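# Place the upright loose cup onto the empty fixture's plug

## Task

Find the free-standing cup whose wide opening faces up, then slide it mouth-down over the uncovered plug of the fixture that has no cup, seating it fully. Open the hand so the cup is no longer held. Every cup already sitting on another fixture has to remain in place at the end.

## Robot and tools

Robot: two arms, left_arm and right_arm. left_arm carries a left hand and right_arm a right hand, which are mirror images. Base positions in the scene frame: left_arm (+0.008, +0.352, +0.004) m and right_arm (-0.011, -0.306, +0.006) m, each turned only slightly about z. Two head cameras sit on a stand behind the arms. Loose objects may occasionally get a small nudge.

Scene frame: the origin is at table-top height, halfway between the two arms' nominal bases. +z is up, +x reaches out over the table, and +y is toward left_arm. Image left and right do not match arm names. Results report each hand point's end_effector_position in metres and its end_effector_quat_wxyz in this frame. These readings can be off by a few centimetres.

Hand point: a spot fixed to the palm, about 0.15 m out from the wrist face. Its +z runs along the straight fingers, and +y points out of the palm. On the right hand +x points away from the thumb; on the left hand +x points toward the thumb. Straight fingertips reach 0.06 to 0.07 m past the point along +z, and they sit 0.06 m behind it along -y. A wrist bracket on the little-finger side sticks out and can strike things.

execute_actions(actions, cameras): actions is a list of actions. Each action is a table of up to 15 rows, one per 1/30 s step. If fewer rows are given, the last row is held to fill 15 steps. Each row is one flat list of 28 numbers, each in [-1, 1], covering both arms even when only one moves. The order is: left dx, dy, dz, rx, ry, rz; then left little, ring, middle, index, thumb_bend, thumb_turn, force_limit, speed; then the same fourteen for the right arm.

The pose numbers are offsets, not poses, measured along the scene axes. Every row is counted from that arm's Hand target as it stood when the action began, not from the row before. Scale: 1.0 equals 0.6 m of travel or 180 degrees of turn. rx, ry, rz form one rotation vector, and the turn is taken about the Hand target position. Repeating the same offset in a new action moves the arm further. Six zeros re-request the current Hand target.

The hand numbers are absolute settings. For the fingers and thumb_bend, -1 means straight and +1 means curled. For thumb_turn, -1 puts the thumb beside the palm and +1 puts it opposite the fingers. force_limit runs linearly from about 0 N at -1 to 10 N at +1, or 15 N for the two thumb motors. speed rises from almost zero at -1 to full speed at +0.48 and stays at full speed up to +1. To keep a hand unchanged, resend the eight numbers you last sent for it. If nothing has been sent to it yet, use its hand_measured values plus hand_force_limit and hand_speed. cameras lists camera names; ["all"] gives every camera. Pictures come back when actions is empty or when cameras requests them.

move(target, speed, blend, blocking, cameras): target is one 28-number row or a list of up to 15 rows. Pose offsets in every row are counted from the same starting Hand targets, not from the previous row. The hand point follows a straight path that does not avoid obstacles. speed is the top path speed in m/s, from 0.002 to 4.3, default 0.25; turning is capped at twice that value in rad/s. Give one speed for the whole move or one per target. blend, in metres, rounds the corners of a list; 0 stops at each target. blocking=false returns after about 0.5 s while the motion continues. A move runs for at most 10 s. The result adds a move: line saying how it ended (done, off_target, moving, held or fault) and which limits acted; limits=paced means the pose was clipped. Do not route a path close past an arm's own base.

wait(seconds 0 to 10) lets time pass and returns early if a running move finishes. stop brakes a running move. zoom_image(camera, region [x0, y0, x1, y1]) enlarges part of a camera's latest image, at most 504 by 504 pixels. show_instructions shows the reference pages. finished_scene(scene) ends the scene and cannot be undone.

Cameras: cam_head_left, cam_head_right, cam_high, cam_left_wrist and cam_right_wrist, each 896x504. Wrist-camera images may lag while the arm moves.

Result lines: Hand target is the last commanded pose after clipping, and the next offsets count from it. Friction and weight often leave the hand 1 to 3 cm short, usually lower, and sometimes 5 cm. This alone does not mean contact. To close the gap, send the missing distance as a new offset. Each step, the commanded orientation is limited to 40 degrees from the measured orientation. hand_measured, hand_stopped_by (moving, target, force, stalled, fault) and hand_load_n list six values in the same motor order as a row. hand_load_n is positive when something pushes a finger open; if it drops to about 0, the grip has been lost. Joint velocities, torques and temperatures are also reported.

Gripping: with the thumb turned opposite the fingers, the hand can enclose objects about 0.035 to 0.065 m thick. For a gentle grip, close at speed -0.94 or slower. To grip harder, raise force_limit and send a target more closed than hand_measured. To loosen, send a target more open than hand_measured.

Avoid: dropping the cup, releasing it while it is still moving, fast contact with the table or fixtures, pressing hard, and letting anything leave the table. Do not let the arms or hands touch each other, and never close one hand on the other's fingers. An arm pressed against something keeps pushing, so command it back away. Long loads or pushing toward unreachable poses heat the motors. A MOTOR HOT line appears at 85 °C, and at 100 °C the arm faults and drops.

Each tool is called after "Request:" by a JSON object that holds its "name" and its "arguments", one argument or row to a line.

Reference images:

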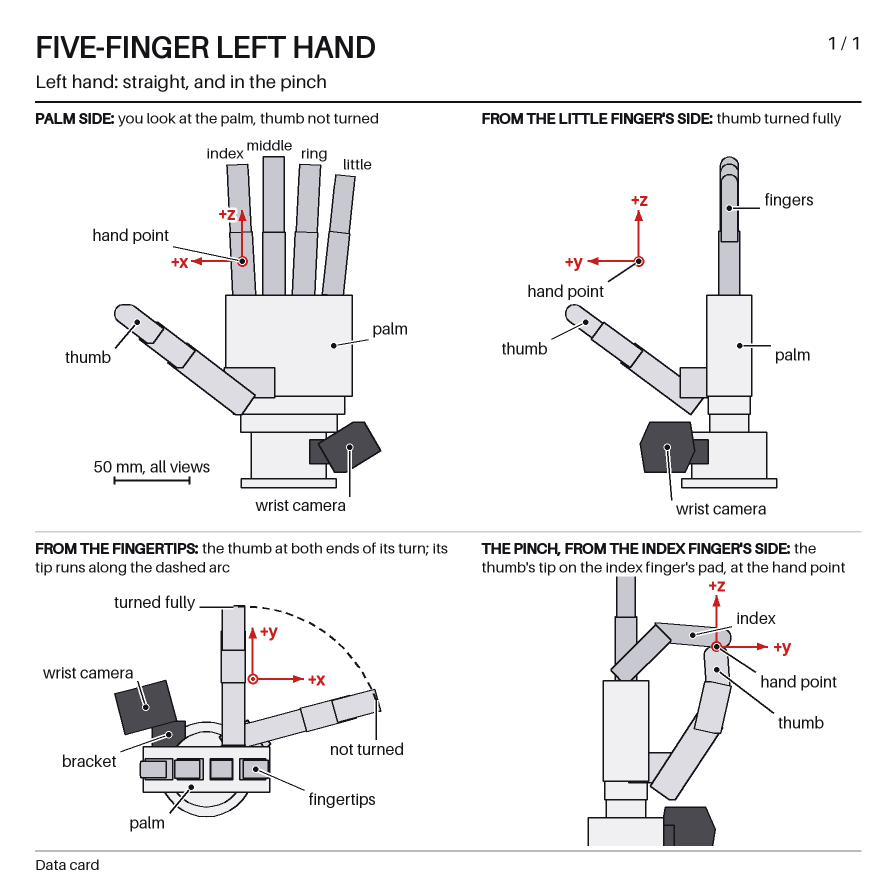

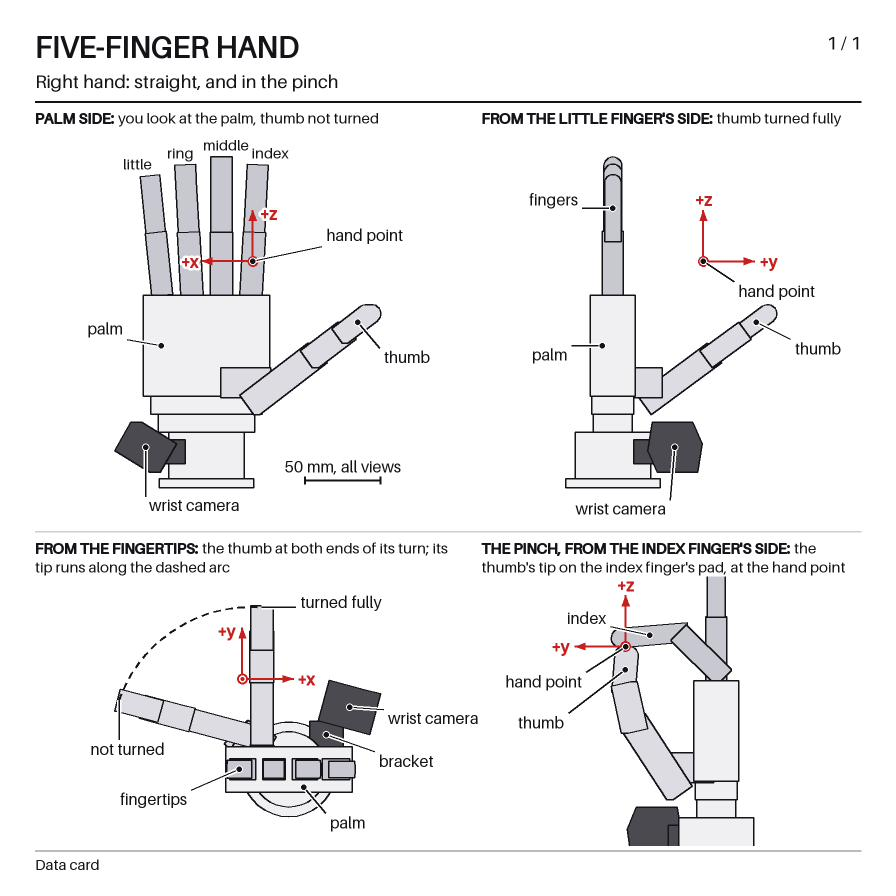

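## Session

Request:
{"name": "execute_actions", "arguments": {
  "actions": []
}}

Scene clock: 0.00 s.
left_arm: end_effector_position=(+0.0250, -0.1537, +0.3660) hand_measured=(-1.000, -1.000, -1.000, -1.000, -1.000, -1.000) hand_load_n=(+0.0, +0.0, +0.0, +0.0, +0.0, +0.0) hand_stopped_by=(target, target, target, target, target, target) hand_force_limit=0.00 hand_speed=-0.80 end_effector_quat_wxyz=(-0.038, -0.148, +0.879, -0.451) | right_arm: end_effector_position=(+0.1451, -0.3186, +0.1475) hand_measured=(-1.000, -1.000, -1.000, -1.000, -1.000, -1.000) hand_load_n=(+0.0, +0.0, +0.0, +0.0, +0.0, +0.0) hand_stopped_by=(target, target, target, target, target, target) hand_force_limit=0.00 hand_speed=-0.80 end_effector_quat_wxyz=(-0.040, -0.583, +0.811, -0.018)
Joint positions: left_arm=[-1.377 1.18 1.323 -0.774 0.043 -0.218] | right_arm=[-0.211 0.906 0.75 -1.441 0.083 0.112]
Joint velocities: within noise
Joint torques (N m): no reading
Motor temperatures (°C): left_arm=[36 33 31 35 31 37] | right_arm=[39 34 33 35 31 31]
Heat: left arm: hottest wrist roll 37 °C; right arm: hottest waist 39 °C.
Hand target: left_arm +0.0242, -0.1590, +0.3957; -0.042, -0.145, +0.865, -0.478 | right_arm +0.1558, -0.3224, +0.1573; -0.027, -0.584, +0.811, -0.036

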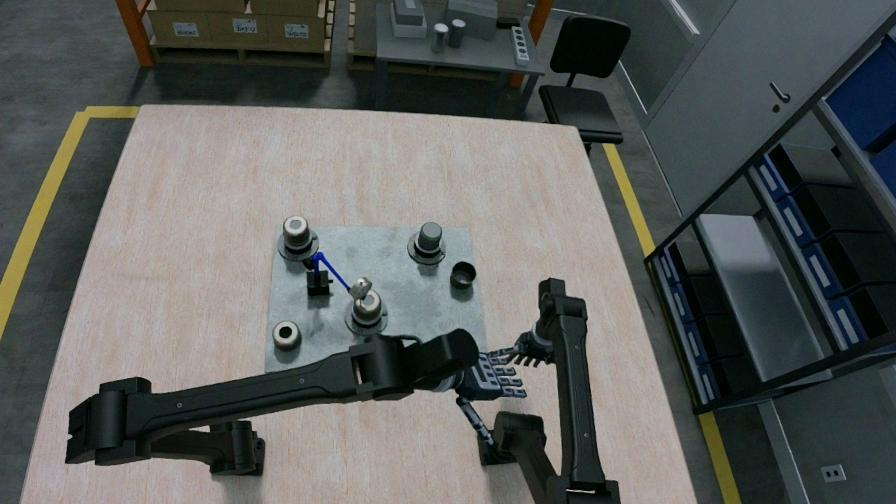

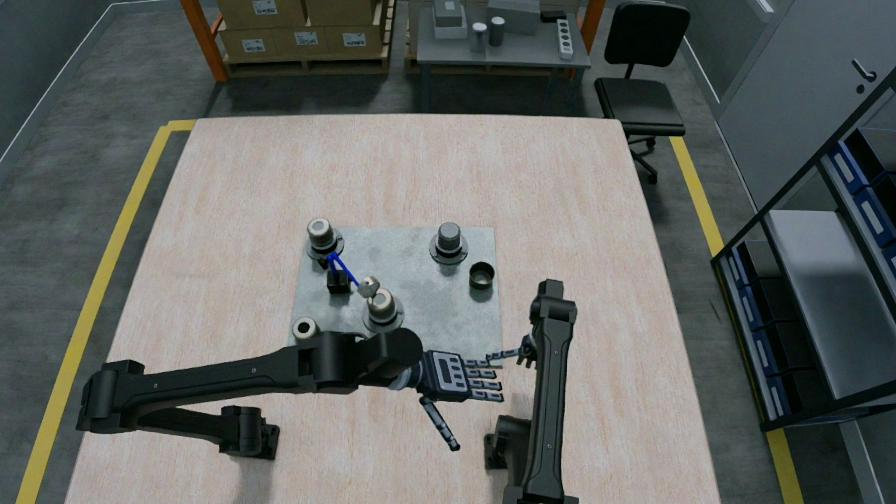

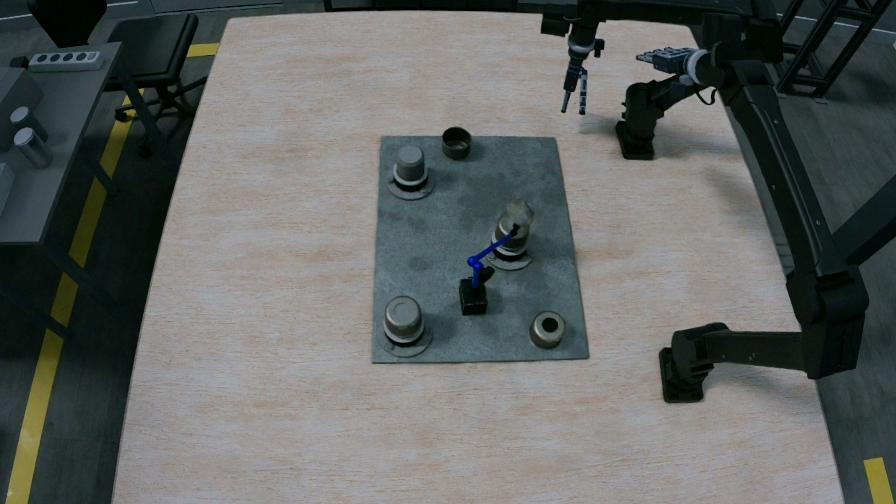

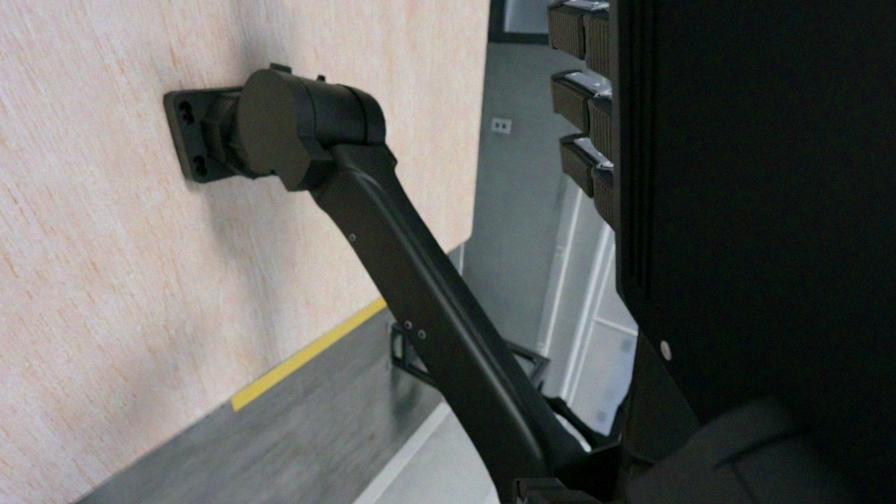

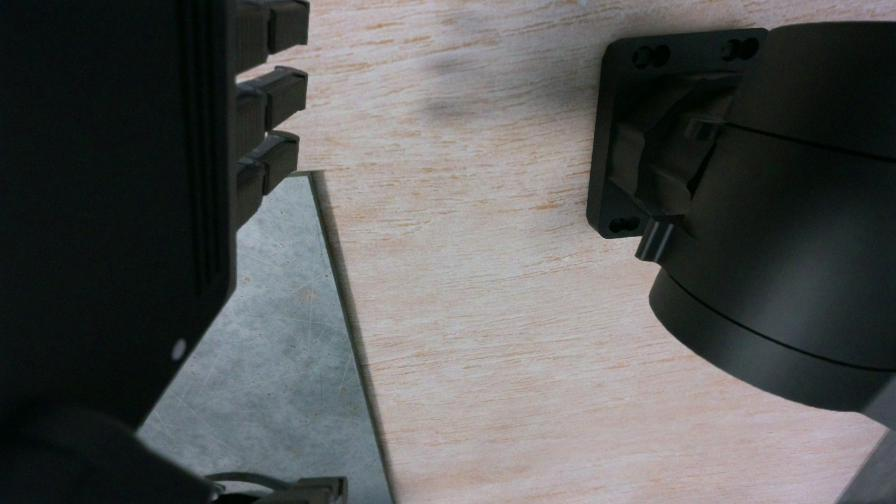

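Request:
{"name": "zoom_image", "arguments": {
  "camera": "cam_head_left",
  "region": [250, 190, 510, 380]
}}

Request:
{"name": "zoom_image", "arguments": {
  "camera": "cam_high",
  "region": [360, 110, 610, 370]
}}

Request:
{"name": "zoom_image", "arguments": {
  "camera": "cam_head_right",
  "region": [270, 190, 530, 380]
}}

Scaled by 1.938 from the camera's 896x504 image, which has a finer 1280x720 frame.

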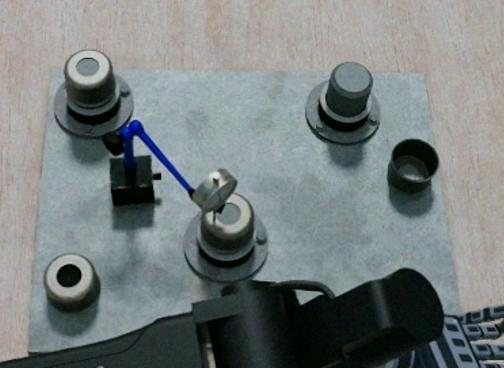

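Scaled by 1.938 from the camera's 896x504 image, which has a finer 1280x720 frame.

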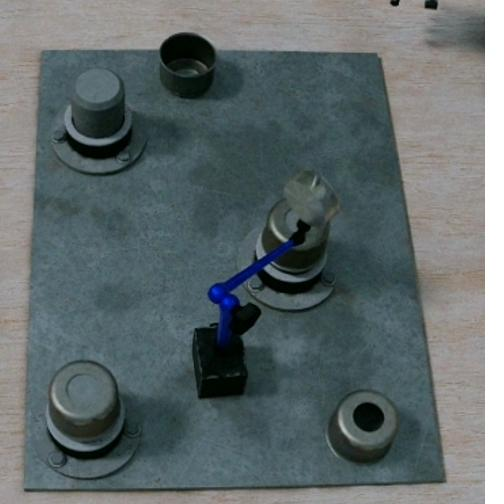

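Scaled by 1.938 from the camera's 896x504 image, which has a finer 1280x720 frame.

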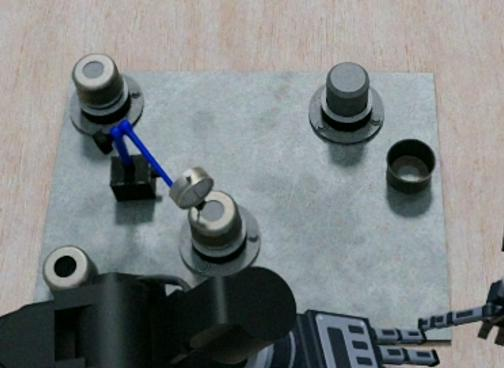

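Request:
{"name": "move", "arguments": {
  "target": [
    [0.54,0.287,0.0,0,0,0.239,-1,-1,-1,-1,-1,-1,0,-0.8,0,0,0,0,0,0,-1,-1,-1,-1,-1,-1,0,-0.8],
    [0.64,0.852,0.0,0,0,0.489,-1,-1,-1,-1,-1,-1,0,-0.8,0,0,0,0,0,0,-1,-1,-1,-1,-1,-1,0,-0.8],
    [0.42,1.22,-0.05,0,0,0.69,-1,-1,-1,-1,-1,-1,0,-0.8,0,0,0,0,0,0,-1,-1,-1,-1,-1,-1,0,-0.8]
  ],
  "blend": [0.05,0.05,0],
  "speed": 0.25,
  "cameras": ["all"]
}}

every number of target 3 of 3 must lie in its column's range; nothing of the call was run
Scene clock: 20.27 s.
left_arm: end_effector_position=(+0.0250, -0.1537, +0.3660) hand_measured=(-1.000, -1.000, -1.000, -1.000, -1.000, -1.000) hand_load_n=(+0.0, +0.0, +0.0, +0.0, +0.0, +0.0) hand_stopped_by=(target, target, target, target, target, target) hand_force_limit=0.00 hand_speed=-0.80 end_effector_quat_wxyz=(-0.038, -0.148, +0.879, -0.451) | right_arm: end_effector_position=(+0.1451, -0.3186, +0.1475) hand_measured=(-1.000, -1.000, -1.000, -1.000, -1.000, -1.000) hand_load_n=(+0.0, +0.0, +0.5, +0.0, +0.0, +0.0) hand_stopped_by=(target, target, target, target, target, target) hand_force_limit=0.00 hand_speed=-0.80 end_effector_quat_wxyz=(-0.040, -0.583, +0.811, -0.018)
Joint positions: left_arm=[-1.377 1.18 1.323 -0.774 0.043 -0.218] | right_arm=[-0.211 0.906 0.75 -1.441 0.083 0.112]
Joint torques (N m): left_arm=[-0.5 -6.07 10.91 2.11 -0.03 0.01] | right_arm=[1.85 -2.61 9.52 -0.23 -0.05 -0.05]
Motor temperatures (°C): left_arm=[36 33 36 35 31 36] | right_arm=[39 34 34 35 31 31]
Heat: left arm: hottest waist 36 °C; right arm: hottest waist 39 °C.
Hand target: left_arm +0.0242, -0.1590, +0.3957; -0.042, -0.145, +0.865, -0.478 | right_arm +0.1558, -0.3224, +0.1573; -0.027, -0.584, +0.811, -0.036

Request:
{"name": "move", "arguments": {
  "target": [
    [0.54,0.287,0.0,0,0,0.239,-1,-1,-1,-1,-1,-1,0,-0.8,0,0,0,0,0,0,-1,-1,-1,-1,-1,-1,0,-0.8],
    [0.5,0.84,0.0,0,0,0.489,-1,-1,-1,-1,-1,-1,0,-0.8,0,0,0,0,0,0,-1,-1,-1,-1,-1,-1,0,-0.8]
  ],
  "blend": [0.05,0],
  "speed": 0.25,
  "cameras": ["all"]
}}

Scene clock: 25.13 s.
left_arm: end_effector_position=(+0.3281, +0.3445, +0.3903) hand_measured=(-1.000, -1.000, -1.000, -1.000, -1.000, -1.000) hand_load_n=(+0.0, +0.0, +0.0, +0.0, +0.0, +0.0) hand_stopped_by=(target, target, target, target, target, target) hand_force_limit=0.00 hand_speed=-0.80 end_effector_quat_wxyz=(-0.299, +0.710, -0.518, +0.371) | right_arm: end_effector_position=(+0.1451, -0.3186, +0.1475) hand_measured=(-1.000, -1.000, -1.000, -1.000, -1.000, -1.000) hand_load_n=(+0.0, +0.0, +0.0, +0.0, +0.0, +0.0) hand_stopped_by=(target, target, target, target, target, target) hand_force_limit=0.00 hand_speed=-0.80 end_effector_quat_wxyz=(-0.040, -0.583, +0.811, -0.018)
Joint positions: left_arm=[0.232 0.689 1.096 -0.989 0.106 -0.192] | right_arm=[-0.211 0.906 0.75 -1.441 0.083 0.112]
Joint torques (N m): left_arm=[0.38 0.44 8.08 1.17 0.19 0.18] | right_arm=[1.73 -2.67 9.51 -0.21 -0.05 -0.05]
Motor temperatures (°C): left_arm=[36 33 36 35 31 36] | right_arm=[39 34 34 35 31 31]
Heat: left arm: hottest waist 36 °C; right arm: hottest waist 39 °C.
Hand target: left_arm +0.3242, +0.3450, +0.3957; -0.302, +0.705, -0.521, +0.374 | right_arm +0.1558, -0.3224, +0.1573; -0.027, -0.584, +0.811, -0.036
Off the commanded pose: left_arm 0.007 m, 1 deg | right_arm 0.015 m, 2 deg.
move: off_target (right_arm)
camera_calibration:
cam_left_wrist: T_world_to_cam=[[0.521465, 0.0581783, 0.851287, -0.530766], [-0.40023, -0.864438, 0.304242, 0.30999], [0.753585, -0.499362, -0.427489, 0.207148], [0, 0, 0, 1]] pos_world=[0.24474, 0.402288, 0.446076]

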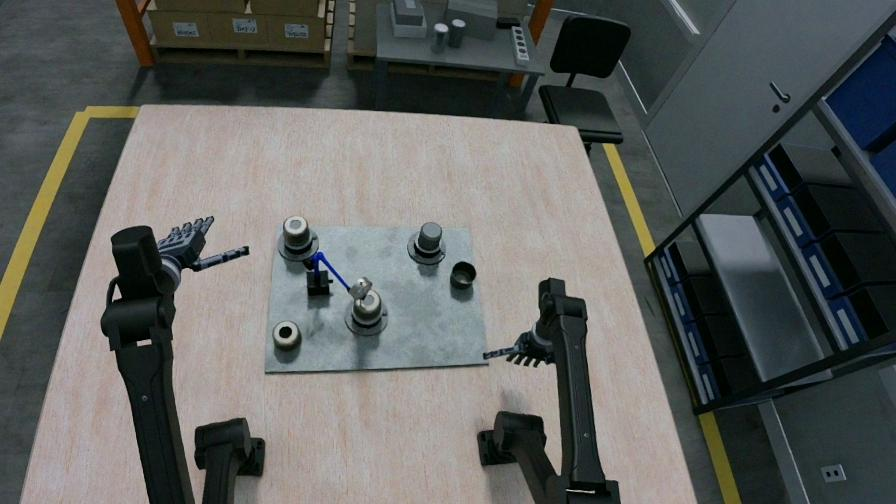

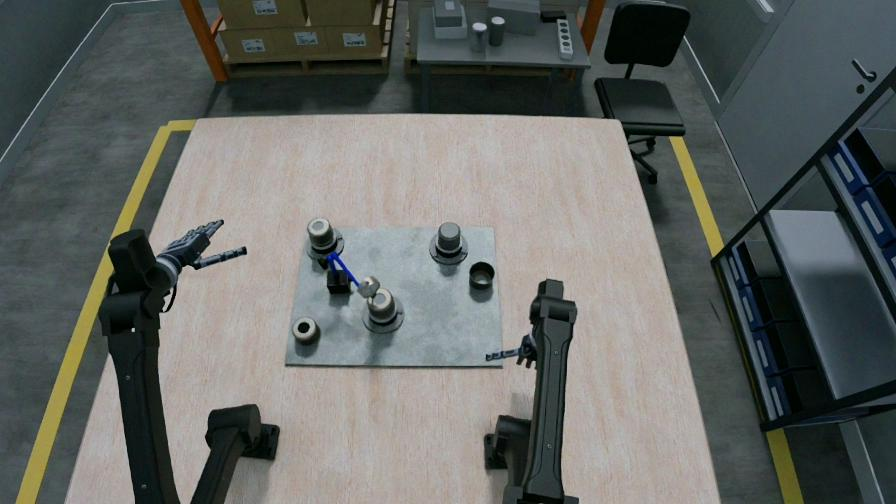

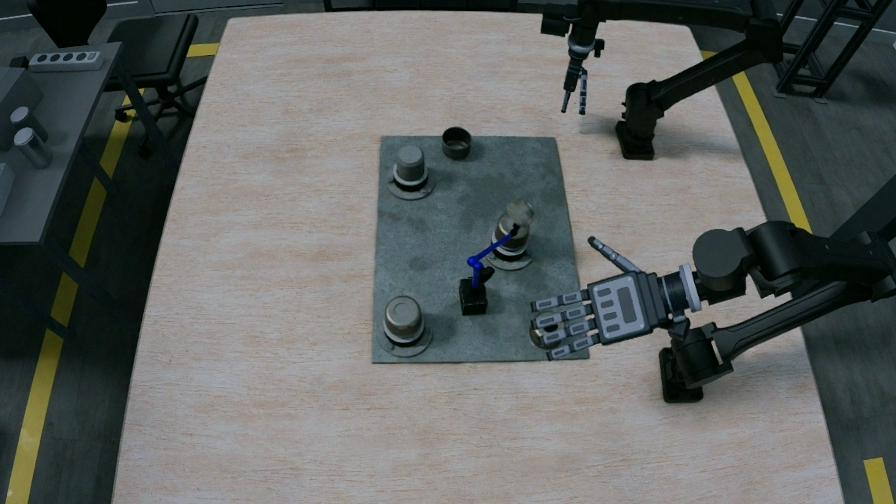

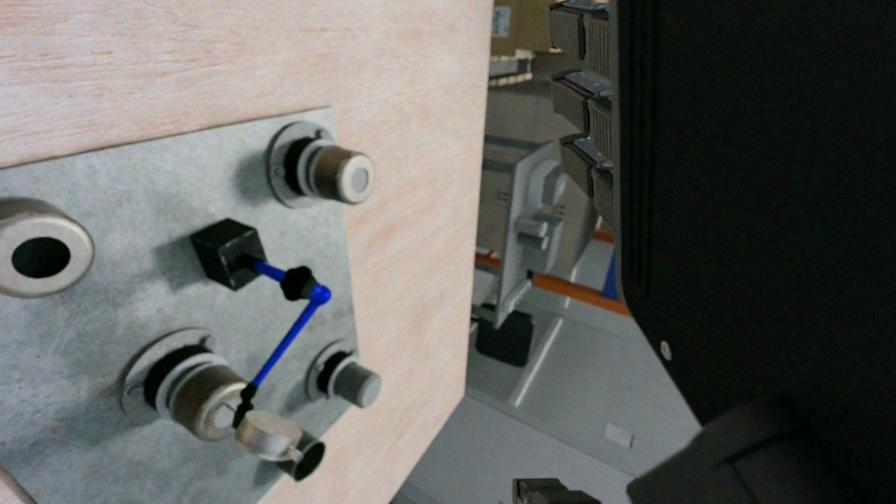

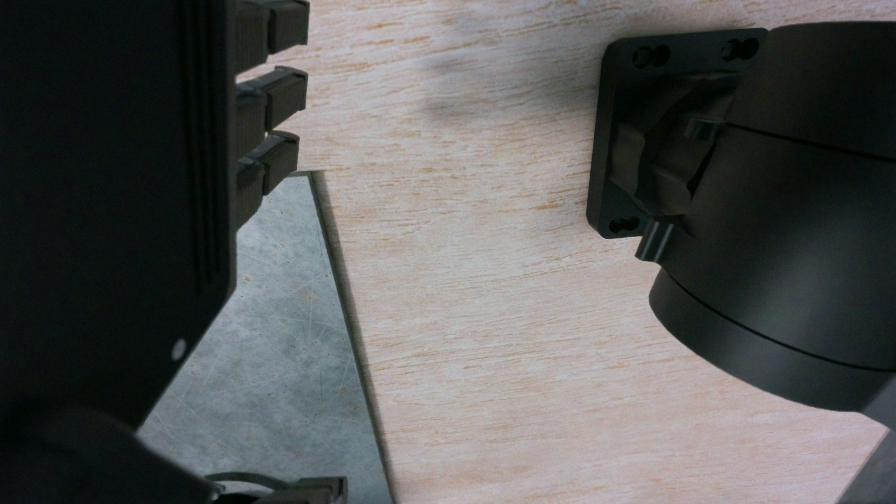

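Request:
{"name": "zoom_image", "arguments": {
  "camera": "cam_head_right",
  "region": [410, 200, 520, 310]
}}

Request:
{"name": "zoom_image", "arguments": {
  "camera": "cam_head_left",
  "region": [390, 200, 500, 310]
}}

Request:
{"name": "zoom_image", "arguments": {
  "camera": "cam_high",
  "region": [370, 110, 490, 230]
}}

Request:
{"name": "zoom_image", "arguments": {
  "camera": "cam_left_wrist",
  "region": [100, 300, 420, 504]
}}

Scaled by 4.582 from the camera's 896x504 image, which has a finer 1280x720 frame.

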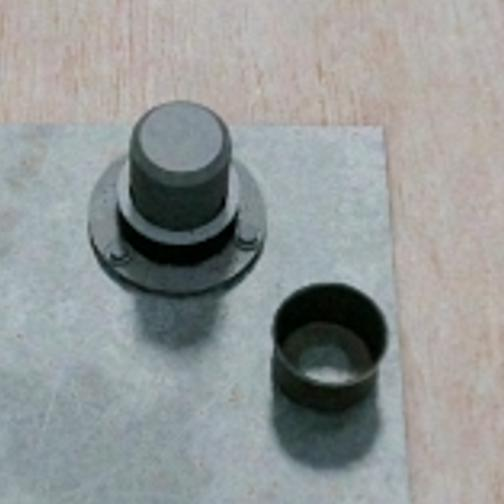

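Scaled by 4.582 from the camera's 896x504 image, which has a finer 1280x720 frame.

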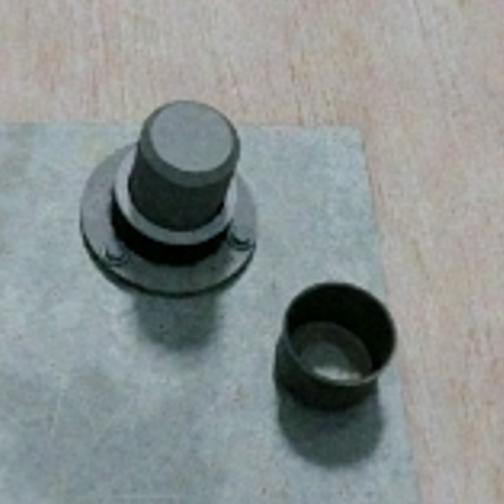

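Scaled by 4.200 from the camera's 896x504 image, which has a finer 1280x720 frame.

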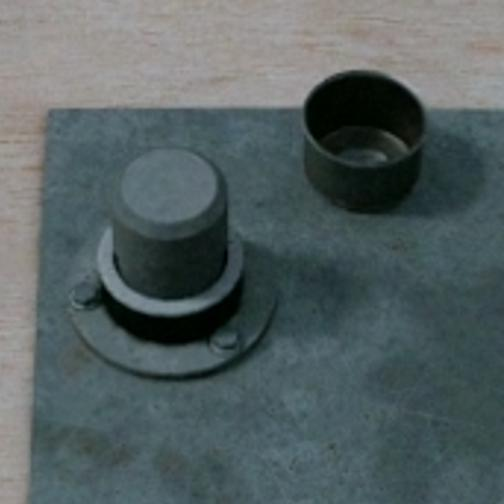

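Scaled by 1.575 from the camera's 896x504 image, which has a finer 1280x720 frame.

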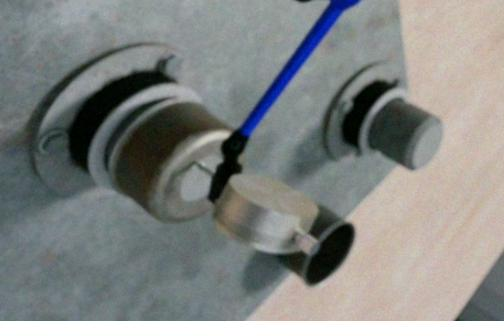

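Request:
{"name": "move", "arguments": {
  "target": [
    [0,0,0,0,0,0,-1,-1,-1,-1,-1,-1,0,-0.8,0.407,0.037,0.238,0.074,-0.510,0.232,-1,-1,-1,-1,-1,-1,0,-0.8]
  ],
  "speed": 0.25,
  "cameras": ["all"]
}}

Scene clock: 42.40 s.
left_arm: end_effector_position=(+0.3281, +0.3442, +0.3904) hand_measured=(-1.000, -1.000, -1.000, -1.000, -1.000, -1.000) hand_load_n=(+0.0, +0.0, +0.0, +0.0, +0.0, +0.0) hand_stopped_by=(target, target, target, target, target, target) hand_force_limit=0.00 hand_speed=-0.80 end_effector_quat_wxyz=(-0.298, +0.710, -0.519, +0.371) | right_arm: end_effector_position=(+0.3990, -0.2958, +0.2926) hand_measured=(-1.000, -1.000, -1.000, -1.000, -1.000, -1.000) hand_load_n=(+0.0, +0.0, +0.0, +0.0, +0.0, +0.0) hand_stopped_by=(target, target, target, target, target, target) hand_force_limit=0.00 hand_speed=-0.80 end_effector_quat_wxyz=(+0.616, -0.611, +0.352, -0.352)
Joint positions: left_arm=[0.232 0.689 1.096 -0.989 0.107 -0.192] | right_arm=[-0.415 0.926 0.582 0.354 -0.946 0.012]
Joint torques (N m): left_arm=[0.85 -1.14 7.99 1.47 0.19 0.12] | right_arm=[1.08 -3.31 8.25 2.54 -0.22 0.13]
Heat: left arm: hottest waist 36 °C; right arm: hottest waist 39 °C.
Hand target: left_arm +0.3242, +0.3450, +0.3957; -0.302, +0.705, -0.521, +0.374 | right_arm +0.4000, -0.3002, +0.3001; +0.621, -0.604, +0.349, -0.358
Off the commanded pose: left_arm 0.007 m, 1 deg | right_arm 0.009 m, 1 deg.
move: done
camera_calibration:
cam_left_wrist: T_world_to_cam=[[0.521403, 0.0582356, 0.851321, -0.530778], [-0.401335, -0.863699, 0.304885, 0.309505], [0.75304, -0.500632, -0.426963, 0.207457], [0, 0, 0, 1]] pos_world=[0.244741, 0.402089, 0.446075]
cam_right_wrist: T_world_to_cam=[[0.0995598, -0.247783, -0.963686, 0.162647], [-0.866862, 0.453881, -0.206259, 0.540111], [0.488506, 0.855918, -0.169606, 0.228322], [0, 0, 0, 1]] pos_world=[0.340472, -0.40027, 0.306868]

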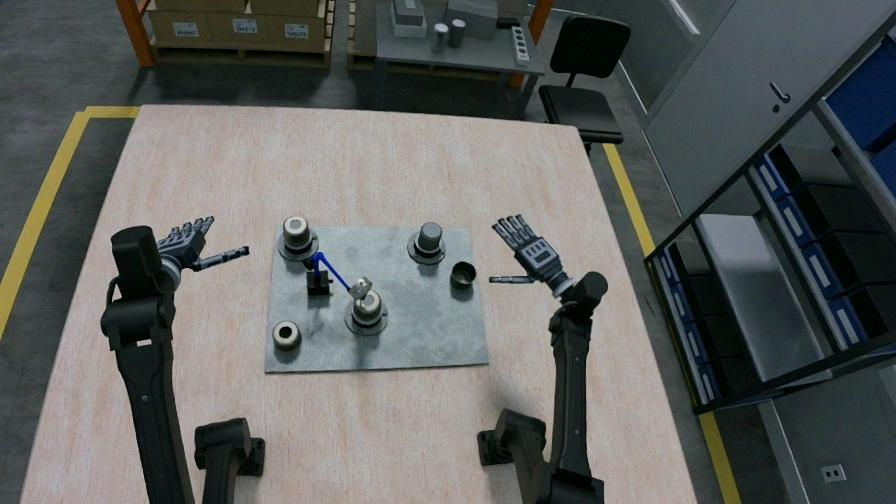

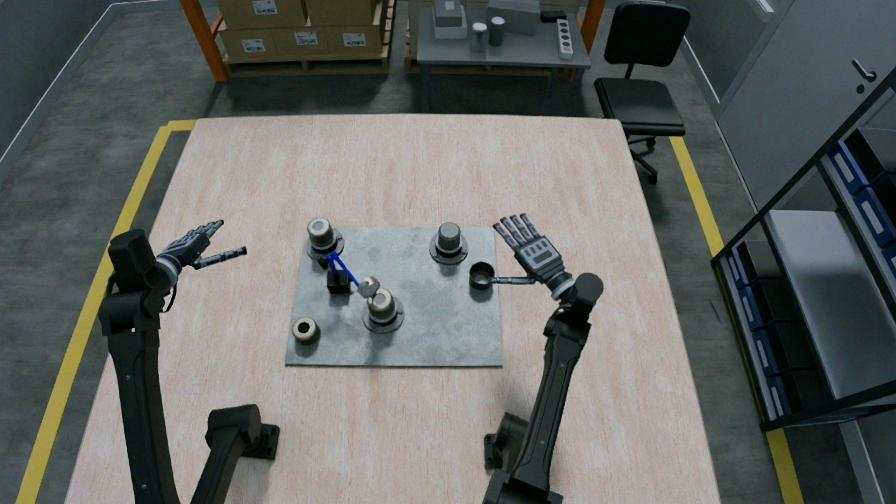

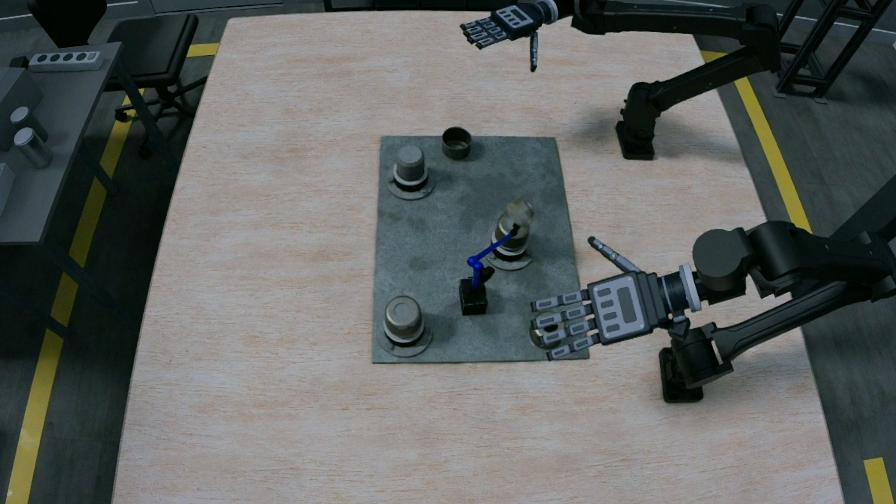

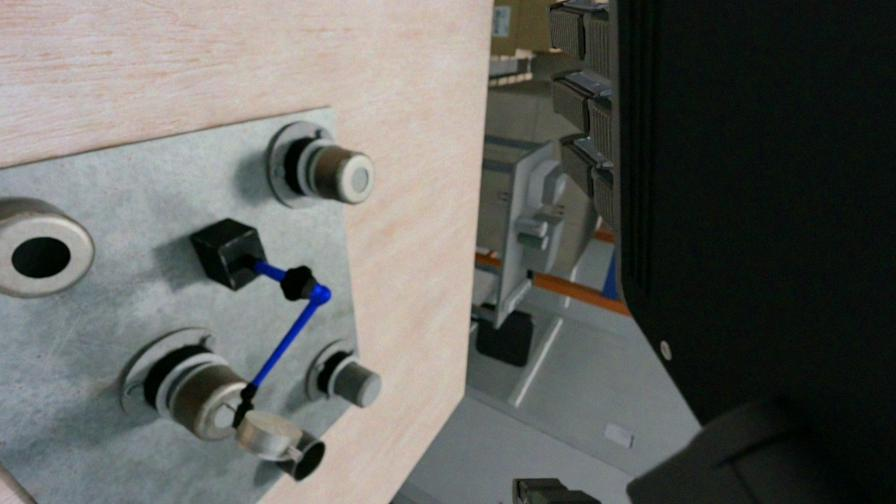

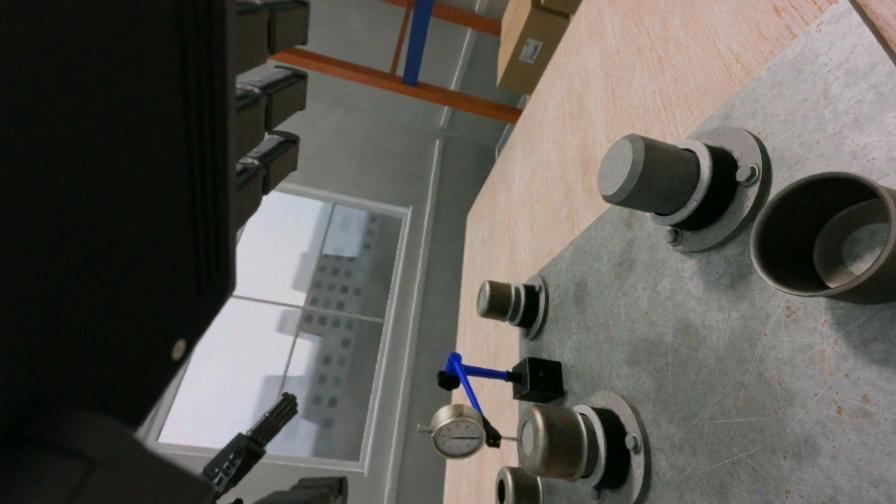

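Request:
{"name": "zoom_image", "arguments": {
  "camera": "cam_right_wrist",
  "region": [580, 110, 896, 310]
}}

Request:
{"name": "zoom_image", "arguments": {
  "camera": "cam_right_wrist",
  "region": [400, 260, 680, 504]
}}

Scaled by 1.595 from the camera's 896x504 image, which has a finer 1280x720 frame.

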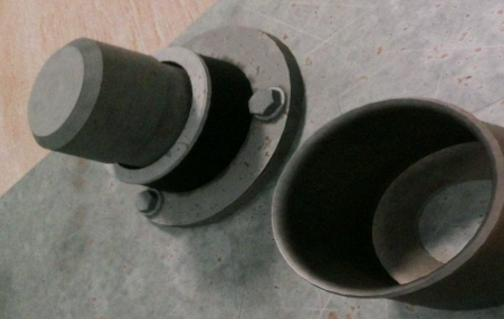

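Scaled by 1.800 from the camera's 896x504 image, which has a finer 1280x720 frame.

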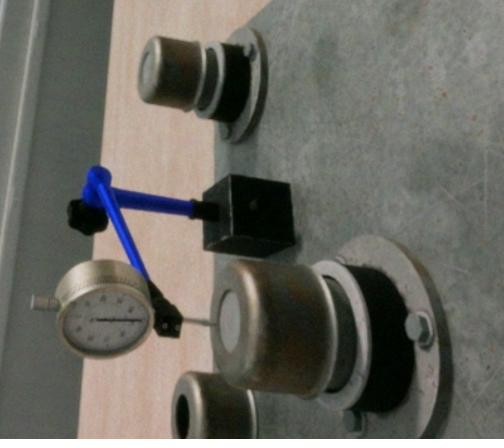

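Request:
{"name": "move", "arguments": {
  "target": [
    [0,0,0,0,0,0,-1,-1,-1,-1,-1,-1,0,-0.8,-0.0217,0,-0.1667,-0.3694,-0.3386,0.0654,-1,-1,-1,-1,-1,1,0,-0.6]
  ],
  "speed": 0.25,
  "cameras": ["cam_head_left","cam_head_right","cam_high","cam_right_wrist"]
}}

Scene clock: 52.57 s.
left_arm: end_effector_position=(+0.3281, +0.3442, +0.3904) hand_measured=(-1.000, -1.000, -1.000, -1.000, -1.000, -1.000) hand_load_n=(+0.0, +0.0, +0.0, +0.0, +0.0, -0.5) hand_stopped_by=(target, target, target, target, target, target) hand_force_limit=0.00 hand_speed=-0.80 end_effector_quat_wxyz=(-0.298, +0.710, -0.519, +0.371) | right_arm: end_effector_position=(+0.3853, -0.2933, +0.1933) hand_measured=(-1.000, -1.000, -1.000, -1.000, -1.000, +1.000) hand_load_n=(+0.0, +0.0, +0.0, +0.0, +0.0, +0.0) hand_stopped_by=(target, target, target, target, target, target) hand_force_limit=0.00 hand_speed=-0.60 end_effector_quat_wxyz=(-0.340, +0.617, +0.283, +0.650)
Joint positions: left_arm=[0.232 0.689 1.096 -0.989 0.107 -0.192] | right_arm=[-0.431 1.323 0.269 1.39 -1.333 -1.192]
Joint torques (N m): left_arm=[0.32 -0.09 8.02 1.22 0.23 0.25] | right_arm=[1.03 -4.25 4.44 1.88 -0.02 -0.29]
Heat: left arm: hottest waist 36 °C; right arm: hottest waist 39 °C.
Hand target: left_arm +0.3242, +0.3450, +0.3957; -0.302, +0.705, -0.521, +0.374 | right_arm +0.3870, -0.3002, +0.2001; -0.320, +0.609, +0.294, +0.664
Off the commanded pose: left_arm 0.007 m, 1 deg | right_arm 0.010 m, 3 deg.
move: off_target (right_arm)
camera_calibration:
cam_right_wrist: T_world_to_cam=[[0.733577, -0.645263, 0.213307, -0.519507], [-0.149141, -0.459067, -0.875794, 0.0917227], [0.663039, 0.61065, -0.432996, 0.127784], [0, 0, 0, 1]] pos_world=[0.310053, -0.371143, 0.246474]
Images, in order (width x height): cam_head_left 896x504, cam_head_right 896x504, cam_high 896x504, cam_right_wrist 896x504.

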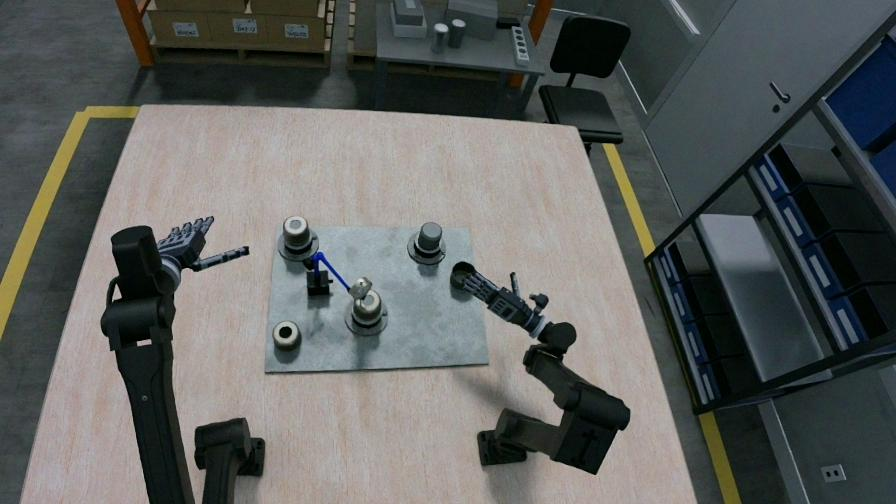

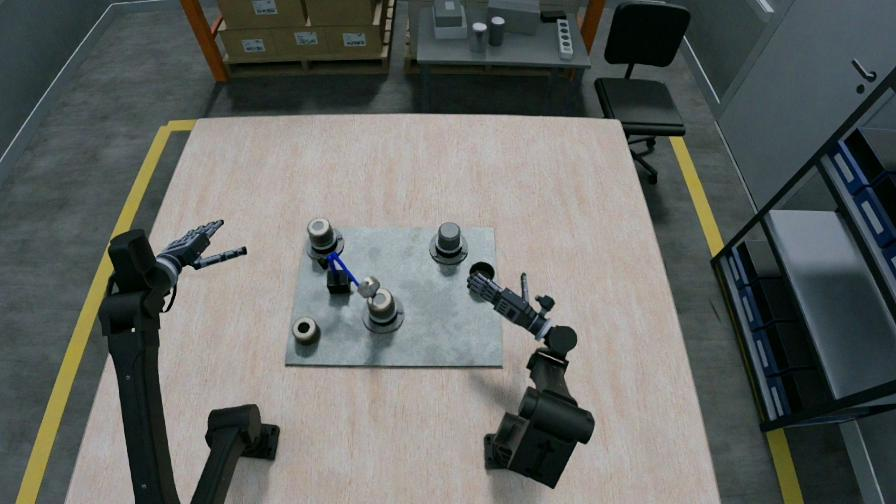

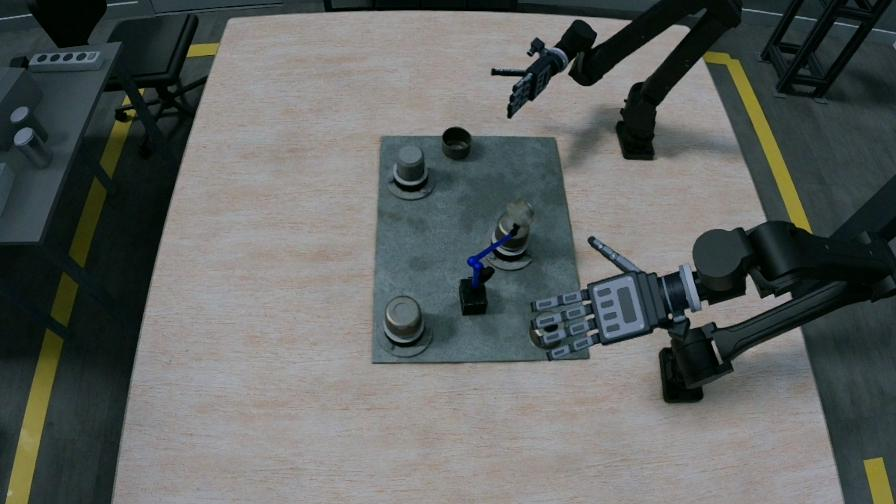

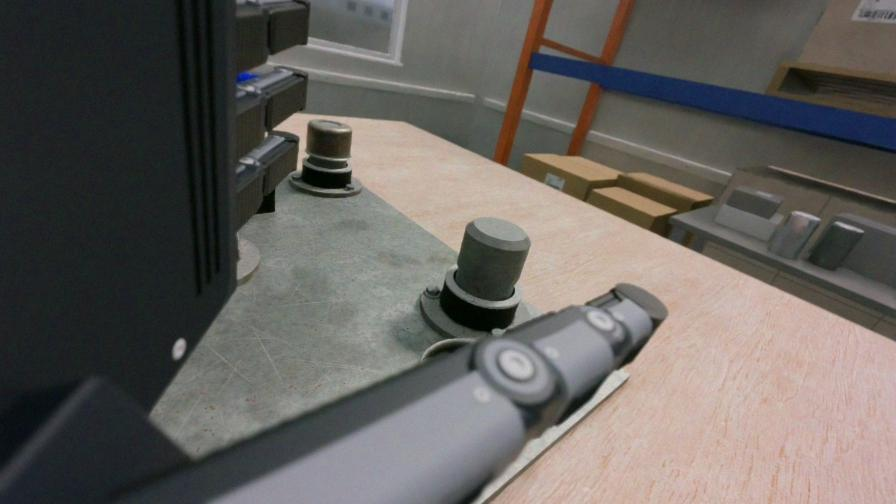

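Request:
{"name": "move", "arguments": {
  "target": [
    [0,0,0,0,0,0,-1,-1,-1,-1,-1,-1,0,-0.8,0.0668,-0.0568,-0.1333,-0.0203,0.0184,-0.0361,-1,-1,-1,-1,-1,1,0,-0.6]
  ],
  "speed": 0.2,
  "cameras": ["cam_head_left","cam_head_right","cam_high","cam_right_wrist"]
}}

Scene clock: 62.17 s.
left_arm: end_effector_position=(+0.3281, +0.3442, +0.3904) hand_measured=(-1.000, -1.000, -1.000, -1.000, -1.000, -1.000) hand_load_n=(+0.0, +0.0, +0.0, +0.0, +0.0, +0.0) hand_stopped_by=(target, target, target, target, target, target) hand_force_limit=0.00 hand_speed=-0.80 end_effector_quat_wxyz=(-0.298, +0.710, -0.519, +0.371) | right_arm: end_effector_position=(+0.4149, -0.3267, +0.1041) hand_measured=(-1.000, -1.000, -1.000, -1.000, -1.000, +1.000) hand_load_n=(+0.0, +0.0, +0.0, +0.0, +0.0, +0.0) hand_stopped_by=(target, target, target, target, target, target) hand_force_limit=0.00 hand_speed=-0.60 end_effector_quat_wxyz=(-0.294, +0.664, +0.255, +0.639)
Joint positions: left_arm=[0.232 0.689 1.096 -0.989 0.107 -0.192] | right_arm=[-0.441 1.604 0.297 1.273 -1.241 -1.539]
Joint torques (N m): left_arm=[0.38 0.32 8.06 1.16 0.22 0.21] | right_arm=[2.08 -8.82 4.96 0.58 0.01 -0.3]
Heat: left arm: hottest waist 36 °C; right arm: hottest waist 39 °C.
Hand target: left_arm +0.3242, +0.3450, +0.3957; -0.302, +0.705, -0.521, +0.374 | right_arm +0.4271, -0.3343, +0.1201; -0.271, +0.653, +0.271, +0.653
Off the commanded pose: left_arm 0.007 m, 1 deg | right_arm 0.022 m, 4 deg.
move: off_target (right_arm)
camera_calibration:
cam_right_wrist: T_world_to_cam=[[0.669454, -0.713769, 0.205827, -0.538705], [-0.261509, -0.485783, -0.834043, 0.0362582], [0.695301, 0.504528, -0.511867, 0.0500386], [0, 0, 0, 1]] pos_world=[0.335328, -0.392143, 0.166734]
Images, in order (width x height): cam_head_left 896x504, cam_head_right 896x504, cam_high 896x504, cam_right_wrist 896x504.

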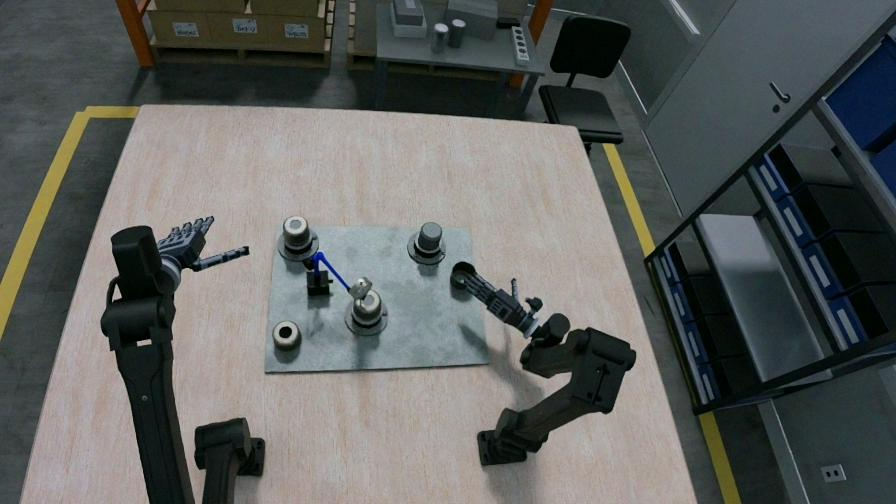

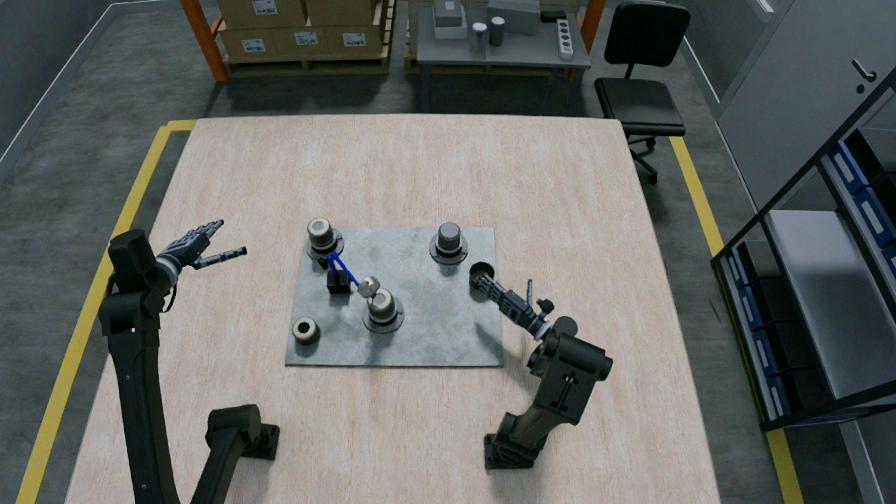

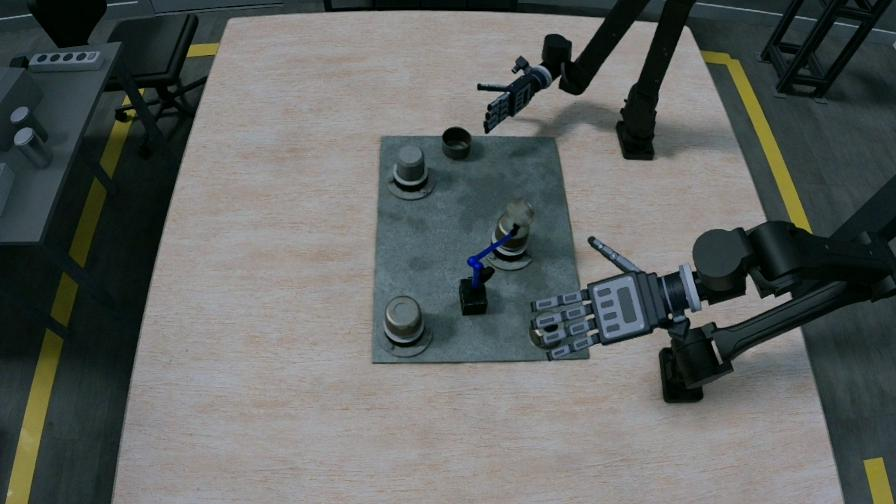

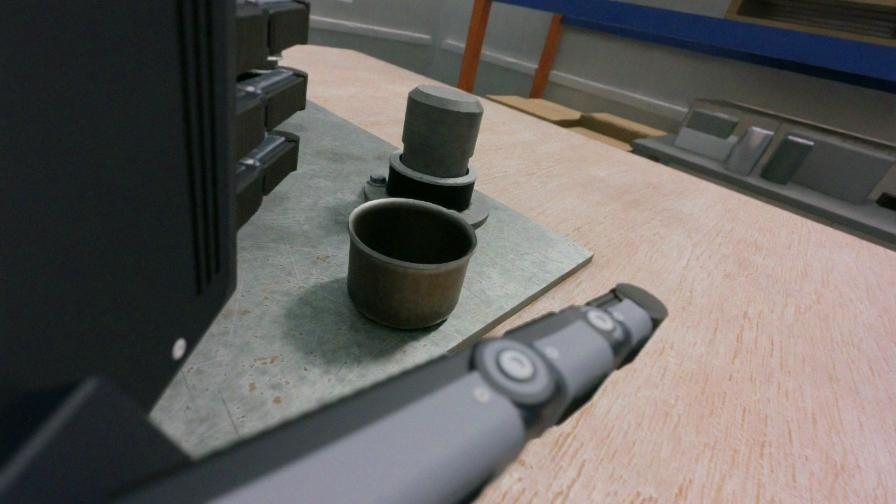

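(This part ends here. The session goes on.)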